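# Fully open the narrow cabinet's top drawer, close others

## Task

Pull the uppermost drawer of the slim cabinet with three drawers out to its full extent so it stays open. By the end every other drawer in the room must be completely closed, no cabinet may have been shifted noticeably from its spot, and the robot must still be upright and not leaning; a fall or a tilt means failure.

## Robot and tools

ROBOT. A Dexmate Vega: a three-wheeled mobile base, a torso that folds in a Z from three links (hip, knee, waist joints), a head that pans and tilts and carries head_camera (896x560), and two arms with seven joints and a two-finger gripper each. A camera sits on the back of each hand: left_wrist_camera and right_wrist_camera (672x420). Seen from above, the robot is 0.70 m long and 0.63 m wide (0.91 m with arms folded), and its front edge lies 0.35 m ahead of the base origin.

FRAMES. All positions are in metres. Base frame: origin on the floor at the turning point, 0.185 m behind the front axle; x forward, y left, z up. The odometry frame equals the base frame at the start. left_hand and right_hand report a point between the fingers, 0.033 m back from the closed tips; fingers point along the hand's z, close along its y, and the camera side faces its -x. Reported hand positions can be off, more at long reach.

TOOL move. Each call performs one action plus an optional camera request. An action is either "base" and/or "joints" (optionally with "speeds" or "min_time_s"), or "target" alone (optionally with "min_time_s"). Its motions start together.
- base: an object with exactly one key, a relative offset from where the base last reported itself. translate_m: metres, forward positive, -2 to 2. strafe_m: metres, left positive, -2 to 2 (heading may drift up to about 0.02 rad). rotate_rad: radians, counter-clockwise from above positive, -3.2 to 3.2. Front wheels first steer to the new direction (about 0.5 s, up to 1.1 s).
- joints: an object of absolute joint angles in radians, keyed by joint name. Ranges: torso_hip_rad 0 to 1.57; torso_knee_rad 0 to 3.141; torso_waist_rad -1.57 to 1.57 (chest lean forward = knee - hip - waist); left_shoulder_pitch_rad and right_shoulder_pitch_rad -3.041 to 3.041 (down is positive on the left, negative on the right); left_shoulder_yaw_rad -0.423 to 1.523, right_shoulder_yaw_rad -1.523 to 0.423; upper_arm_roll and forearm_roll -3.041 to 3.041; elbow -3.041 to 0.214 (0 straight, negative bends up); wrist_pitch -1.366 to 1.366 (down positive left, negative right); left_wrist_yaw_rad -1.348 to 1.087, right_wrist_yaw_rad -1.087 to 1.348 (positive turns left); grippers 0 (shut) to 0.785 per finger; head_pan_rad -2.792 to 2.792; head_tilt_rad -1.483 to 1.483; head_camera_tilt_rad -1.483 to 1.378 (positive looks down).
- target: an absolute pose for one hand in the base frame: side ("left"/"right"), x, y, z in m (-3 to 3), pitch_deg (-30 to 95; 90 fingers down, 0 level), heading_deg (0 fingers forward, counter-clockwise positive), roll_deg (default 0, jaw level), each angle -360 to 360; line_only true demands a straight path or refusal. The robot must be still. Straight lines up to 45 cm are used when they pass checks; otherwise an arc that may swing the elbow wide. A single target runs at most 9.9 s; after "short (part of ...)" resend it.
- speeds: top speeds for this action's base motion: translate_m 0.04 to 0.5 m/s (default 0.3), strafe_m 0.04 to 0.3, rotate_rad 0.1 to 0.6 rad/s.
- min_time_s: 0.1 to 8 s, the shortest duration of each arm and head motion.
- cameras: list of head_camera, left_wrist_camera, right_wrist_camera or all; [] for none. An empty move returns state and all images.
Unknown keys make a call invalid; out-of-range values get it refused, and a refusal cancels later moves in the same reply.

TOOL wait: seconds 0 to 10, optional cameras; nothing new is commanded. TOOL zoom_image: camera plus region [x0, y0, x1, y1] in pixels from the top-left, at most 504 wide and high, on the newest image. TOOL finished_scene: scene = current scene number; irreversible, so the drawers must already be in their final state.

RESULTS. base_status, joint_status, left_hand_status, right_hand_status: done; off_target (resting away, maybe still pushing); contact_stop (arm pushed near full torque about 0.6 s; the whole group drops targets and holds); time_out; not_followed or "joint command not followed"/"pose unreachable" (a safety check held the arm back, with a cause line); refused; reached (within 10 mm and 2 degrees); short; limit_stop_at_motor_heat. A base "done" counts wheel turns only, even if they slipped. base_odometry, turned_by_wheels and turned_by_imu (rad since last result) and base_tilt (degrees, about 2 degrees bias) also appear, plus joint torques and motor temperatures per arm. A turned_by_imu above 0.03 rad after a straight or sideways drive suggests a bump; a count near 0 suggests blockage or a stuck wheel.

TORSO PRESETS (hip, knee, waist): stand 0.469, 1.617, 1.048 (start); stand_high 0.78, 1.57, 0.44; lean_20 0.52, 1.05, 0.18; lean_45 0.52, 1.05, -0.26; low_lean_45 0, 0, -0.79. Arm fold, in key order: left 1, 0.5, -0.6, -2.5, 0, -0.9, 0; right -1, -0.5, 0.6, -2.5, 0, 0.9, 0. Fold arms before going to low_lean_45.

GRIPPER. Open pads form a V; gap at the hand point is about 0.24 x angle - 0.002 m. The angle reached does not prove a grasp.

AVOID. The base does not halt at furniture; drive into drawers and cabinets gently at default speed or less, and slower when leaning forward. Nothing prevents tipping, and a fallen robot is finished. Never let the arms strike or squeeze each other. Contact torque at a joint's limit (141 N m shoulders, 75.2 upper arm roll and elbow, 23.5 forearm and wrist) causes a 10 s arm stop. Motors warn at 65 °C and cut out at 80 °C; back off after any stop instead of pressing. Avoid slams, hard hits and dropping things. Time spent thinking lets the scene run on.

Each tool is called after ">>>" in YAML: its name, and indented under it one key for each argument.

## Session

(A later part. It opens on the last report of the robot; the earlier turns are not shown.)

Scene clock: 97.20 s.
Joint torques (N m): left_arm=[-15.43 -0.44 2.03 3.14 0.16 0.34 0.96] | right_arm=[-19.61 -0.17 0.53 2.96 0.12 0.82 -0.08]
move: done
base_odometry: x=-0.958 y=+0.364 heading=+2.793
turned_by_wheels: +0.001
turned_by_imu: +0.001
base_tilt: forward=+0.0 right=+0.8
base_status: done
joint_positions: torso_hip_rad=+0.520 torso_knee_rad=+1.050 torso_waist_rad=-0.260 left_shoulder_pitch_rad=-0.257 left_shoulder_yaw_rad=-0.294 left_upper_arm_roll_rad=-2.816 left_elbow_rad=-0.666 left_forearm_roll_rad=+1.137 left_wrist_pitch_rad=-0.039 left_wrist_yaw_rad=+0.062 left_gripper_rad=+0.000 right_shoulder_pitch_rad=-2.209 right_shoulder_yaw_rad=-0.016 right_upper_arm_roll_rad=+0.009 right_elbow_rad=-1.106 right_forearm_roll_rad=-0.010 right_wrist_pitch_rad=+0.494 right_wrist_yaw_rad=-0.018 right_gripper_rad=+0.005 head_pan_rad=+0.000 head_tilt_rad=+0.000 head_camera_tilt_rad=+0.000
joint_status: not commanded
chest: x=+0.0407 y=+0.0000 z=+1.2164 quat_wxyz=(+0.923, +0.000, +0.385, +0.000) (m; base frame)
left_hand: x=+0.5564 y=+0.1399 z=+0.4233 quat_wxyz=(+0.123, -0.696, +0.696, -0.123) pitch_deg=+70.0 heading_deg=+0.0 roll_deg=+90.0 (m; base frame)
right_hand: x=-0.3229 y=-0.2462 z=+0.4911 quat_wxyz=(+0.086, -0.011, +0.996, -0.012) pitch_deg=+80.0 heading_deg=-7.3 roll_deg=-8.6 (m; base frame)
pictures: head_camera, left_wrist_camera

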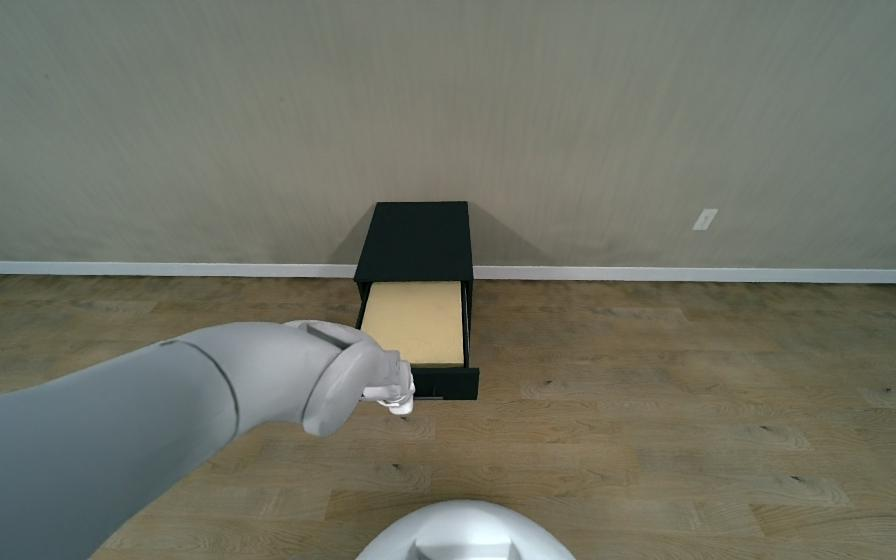

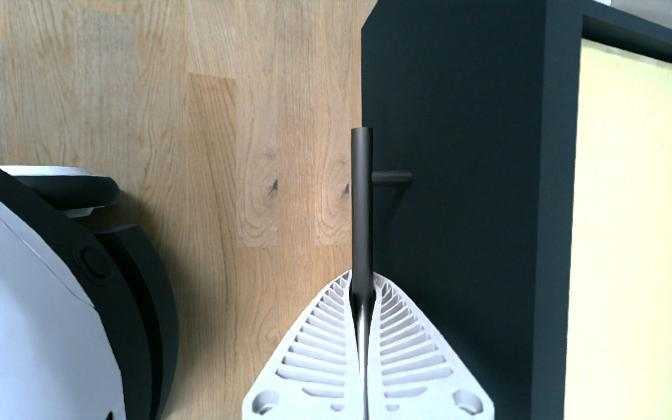

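>>> move:
  base: {"translate_m": -0.02}
  speeds: {"translate_m": 0.04}
  cameras: ["head_camera", "left_wrist_camera"]

Scene clock: 98.83 s.
Joint torques (N m): left_arm=[0.53 -2.85 -2.95 -7.16 -0.16 -0.07 5.62] | right_arm=[-20.45 -0.89 0.66 2.98 0.01 1.16 -0.11]
move: done
base_odometry: x=-0.939 y=+0.357 heading=+2.793
turned_by_wheels: +0.000
turned_by_imu: +0.000
base_tilt: forward=+0.0 right=+0.7
base_status: done
joint_positions: torso_hip_rad=+0.520 torso_knee_rad=+1.050 torso_waist_rad=-0.260 left_shoulder_pitch_rad=-0.258 left_shoulder_yaw_rad=-0.294 left_upper_arm_roll_rad=-2.815 left_elbow_rad=-0.665 left_forearm_roll_rad=+1.137 left_wrist_pitch_rad=-0.039 left_wrist_yaw_rad=+0.061 left_gripper_rad=+0.000 right_shoulder_pitch_rad=-2.209 right_shoulder_yaw_rad=-0.016 right_upper_arm_roll_rad=+0.009 right_elbow_rad=-1.106 right_forearm_roll_rad=-0.010 right_wrist_pitch_rad=+0.494 right_wrist_yaw_rad=-0.018 right_gripper_rad=+0.005 head_pan_rad=+0.000 head_tilt_rad=+0.000 head_camera_tilt_rad=+0.000
joint_status: not commanded
chest: x=+0.0407 y=+0.0000 z=+1.2164 quat_wxyz=(+0.923, +0.000, +0.385, +0.000) (m; base frame)
left_hand: x=+0.5580 y=+0.1398 z=+0.4240 quat_wxyz=(+0.124, -0.696, +0.696, -0.124) pitch_deg=+69.8 heading_deg=+0.0 roll_deg=+90.0 (m; base frame)
right_hand: x=-0.3228 y=-0.2462 z=+0.4911 quat_wxyz=(+0.086, -0.011, +0.996, -0.012) pitch_deg=+80.0 heading_deg=-7.3 roll_deg=-8.6 (m; base frame)
pictures: head_camera, left_wrist_camera

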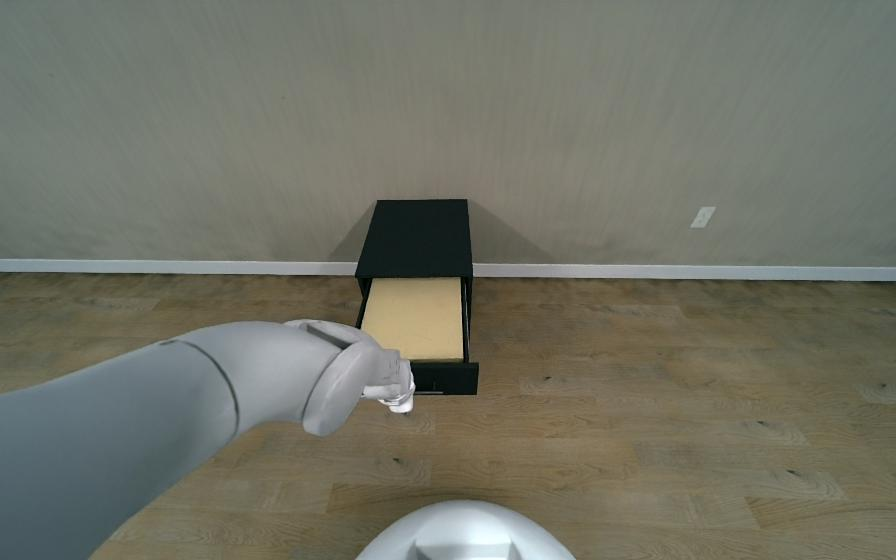

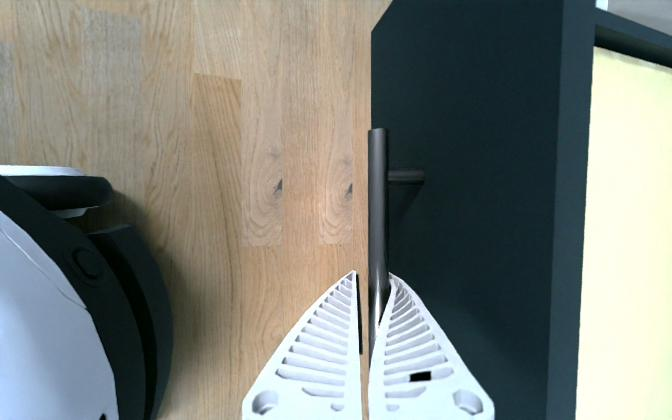

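>>> move:
  joints: {"left_gripper_rad": 0.19}
  cameras: ["left_wrist_camera"]

Scene clock: 99.87 s.
Joint torques (N m): left_arm=[-14.36 -2.21 -2.8 3.57 0.11 0.11 0.45] | right_arm=[-18.94 -0.03 0.65 2.91 0.14 0.61 -0.09]
move: done
base_odometry: x=-0.939 y=+0.357 heading=+2.793
turned_by_wheels: +0.000
turned_by_imu: +0.000
base_tilt: forward=-0.1 right=+0.7
base_status: not commanded
joint_positions: torso_hip_rad=+0.520 torso_knee_rad=+1.050 torso_waist_rad=-0.260 left_shoulder_pitch_rad=-0.257 left_shoulder_yaw_rad=-0.294 left_upper_arm_roll_rad=-2.816 left_elbow_rad=-0.666 left_forearm_roll_rad=+1.137 left_wrist_pitch_rad=-0.039 left_wrist_yaw_rad=+0.062 left_gripper_rad=+0.190 right_shoulder_pitch_rad=-2.209 right_shoulder_yaw_rad=-0.016 right_upper_arm_roll_rad=+0.009 right_elbow_rad=-1.106 right_forearm_roll_rad=-0.010 right_wrist_pitch_rad=+0.494 right_wrist_yaw_rad=-0.018 right_gripper_rad=+0.005 head_pan_rad=+0.000 head_tilt_rad=+0.000 head_camera_tilt_rad=+0.000
joint_status: all done
chest: x=+0.0407 y=+0.0000 z=+1.2164 quat_wxyz=(+0.923, +0.000, +0.385, +0.000) (m; base frame)
left_hand: x=+0.5565 y=+0.1401 z=+0.4233 quat_wxyz=(+0.123, -0.696, +0.696, -0.123) pitch_deg=+70.0 heading_deg=+0.0 roll_deg=-90.0 (m; base frame)
right_hand: x=-0.3229 y=-0.2462 z=+0.4911 quat_wxyz=(+0.086, -0.011, +0.996, -0.012) pitch_deg=+80.0 heading_deg=-7.3 roll_deg=-8.6 (m; base frame)
pictures: left_wrist_camera

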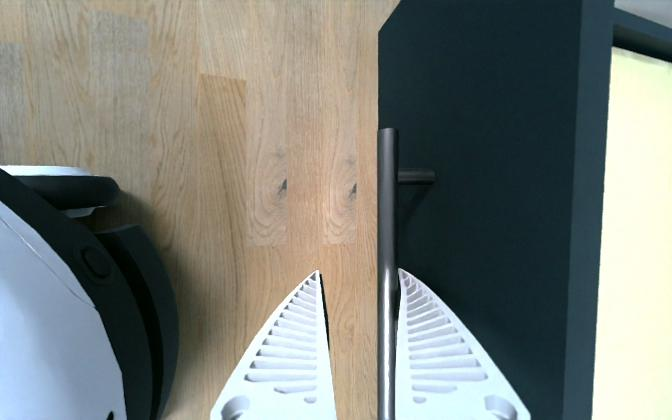

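>>> move:
  target: {"side": "left", "x": 0.532, "y": 0.14, "z": 0.5, "pitch_deg": 70, "heading_deg": 0, "roll_deg": -90, "line_only": true}
  cameras: ["left_wrist_camera", "head_camera"]

Scene clock: 103.93 s.
Joint torques (N m): left_arm=[-29.66 -3.48 -1.02 1.69 -0.3 0.65 -0.68] | right_arm=[-19.29 -2.46 -0.06 2.92 0.02 0.08 0.11]
move: done
base_odometry: x=-0.939 y=+0.357 heading=+2.793
turned_by_wheels: +0.000
turned_by_imu: +0.000
base_tilt: forward=+0.0 right=+0.8
base_status: not commanded
joint_positions: torso_hip_rad=+0.520 torso_knee_rad=+1.050 torso_waist_rad=-0.260 left_shoulder_pitch_rad=-0.653 left_shoulder_yaw_rad=-0.410 left_upper_arm_roll_rad=-2.921 left_elbow_rad=-1.327 left_forearm_roll_rad=+1.119 left_wrist_pitch_rad=+0.098 left_wrist_yaw_rad=-0.173 left_gripper_rad=+0.190 right_shoulder_pitch_rad=-2.209 right_shoulder_yaw_rad=-0.016 right_upper_arm_roll_rad=+0.009 right_elbow_rad=-1.106 right_forearm_roll_rad=-0.010 right_wrist_pitch_rad=+0.494 right_wrist_yaw_rad=-0.018 right_gripper_rad=+0.005 head_pan_rad=+0.000 head_tilt_rad=+0.000 head_camera_tilt_rad=+0.000
joint_status: not commanded
chest: x=+0.0407 y=+0.0000 z=+1.2164 quat_wxyz=(+0.923, +0.000, +0.385, +0.000) (m; base frame)
left_hand: x=+0.5321 y=+0.1402 z=+0.4993 quat_wxyz=(+0.123, -0.696, +0.696, -0.123) pitch_deg=+70.0 heading_deg=+0.0 roll_deg=-90.0 (m; base frame)
left_hand_status: reached (straight line, planned for 2.4 s): 1 mm and 0.0 deg off.
right_hand: x=-0.3229 y=-0.2462 z=+0.4911 quat_wxyz=(+0.086, -0.011, +0.996, -0.012) pitch_deg=+80.0 heading_deg=-7.3 roll_deg=-8.6 (m; base frame)
pictures: head_camera, left_wrist_camera

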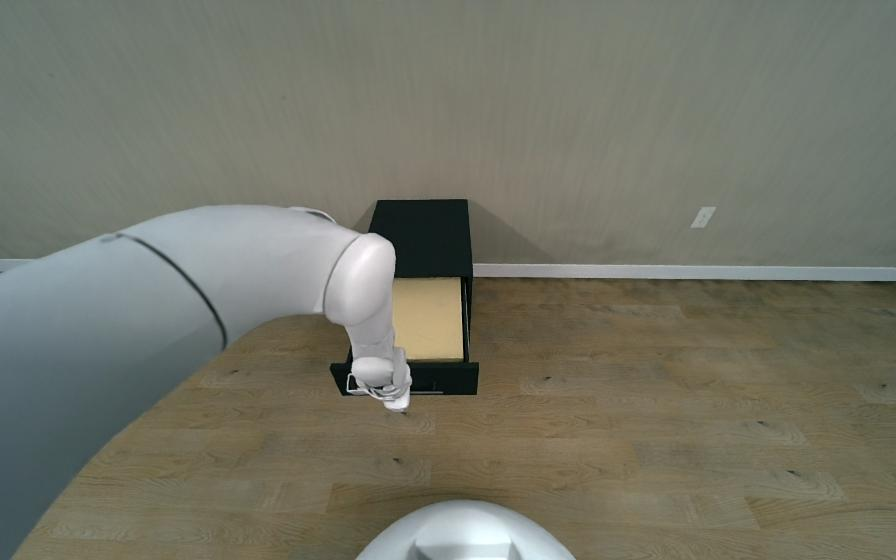

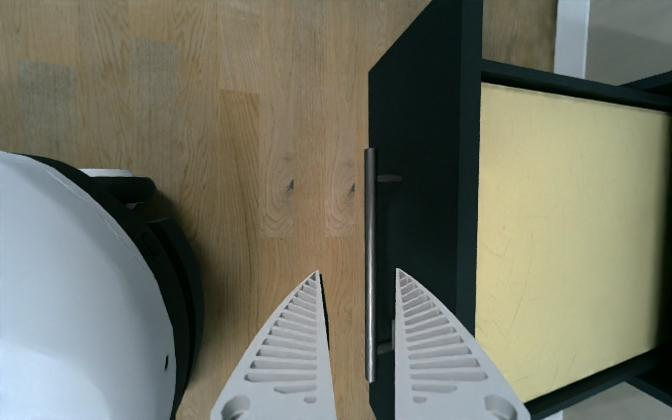

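>>> finished_scene:
  scene: 2

The scene is finished: the task was done.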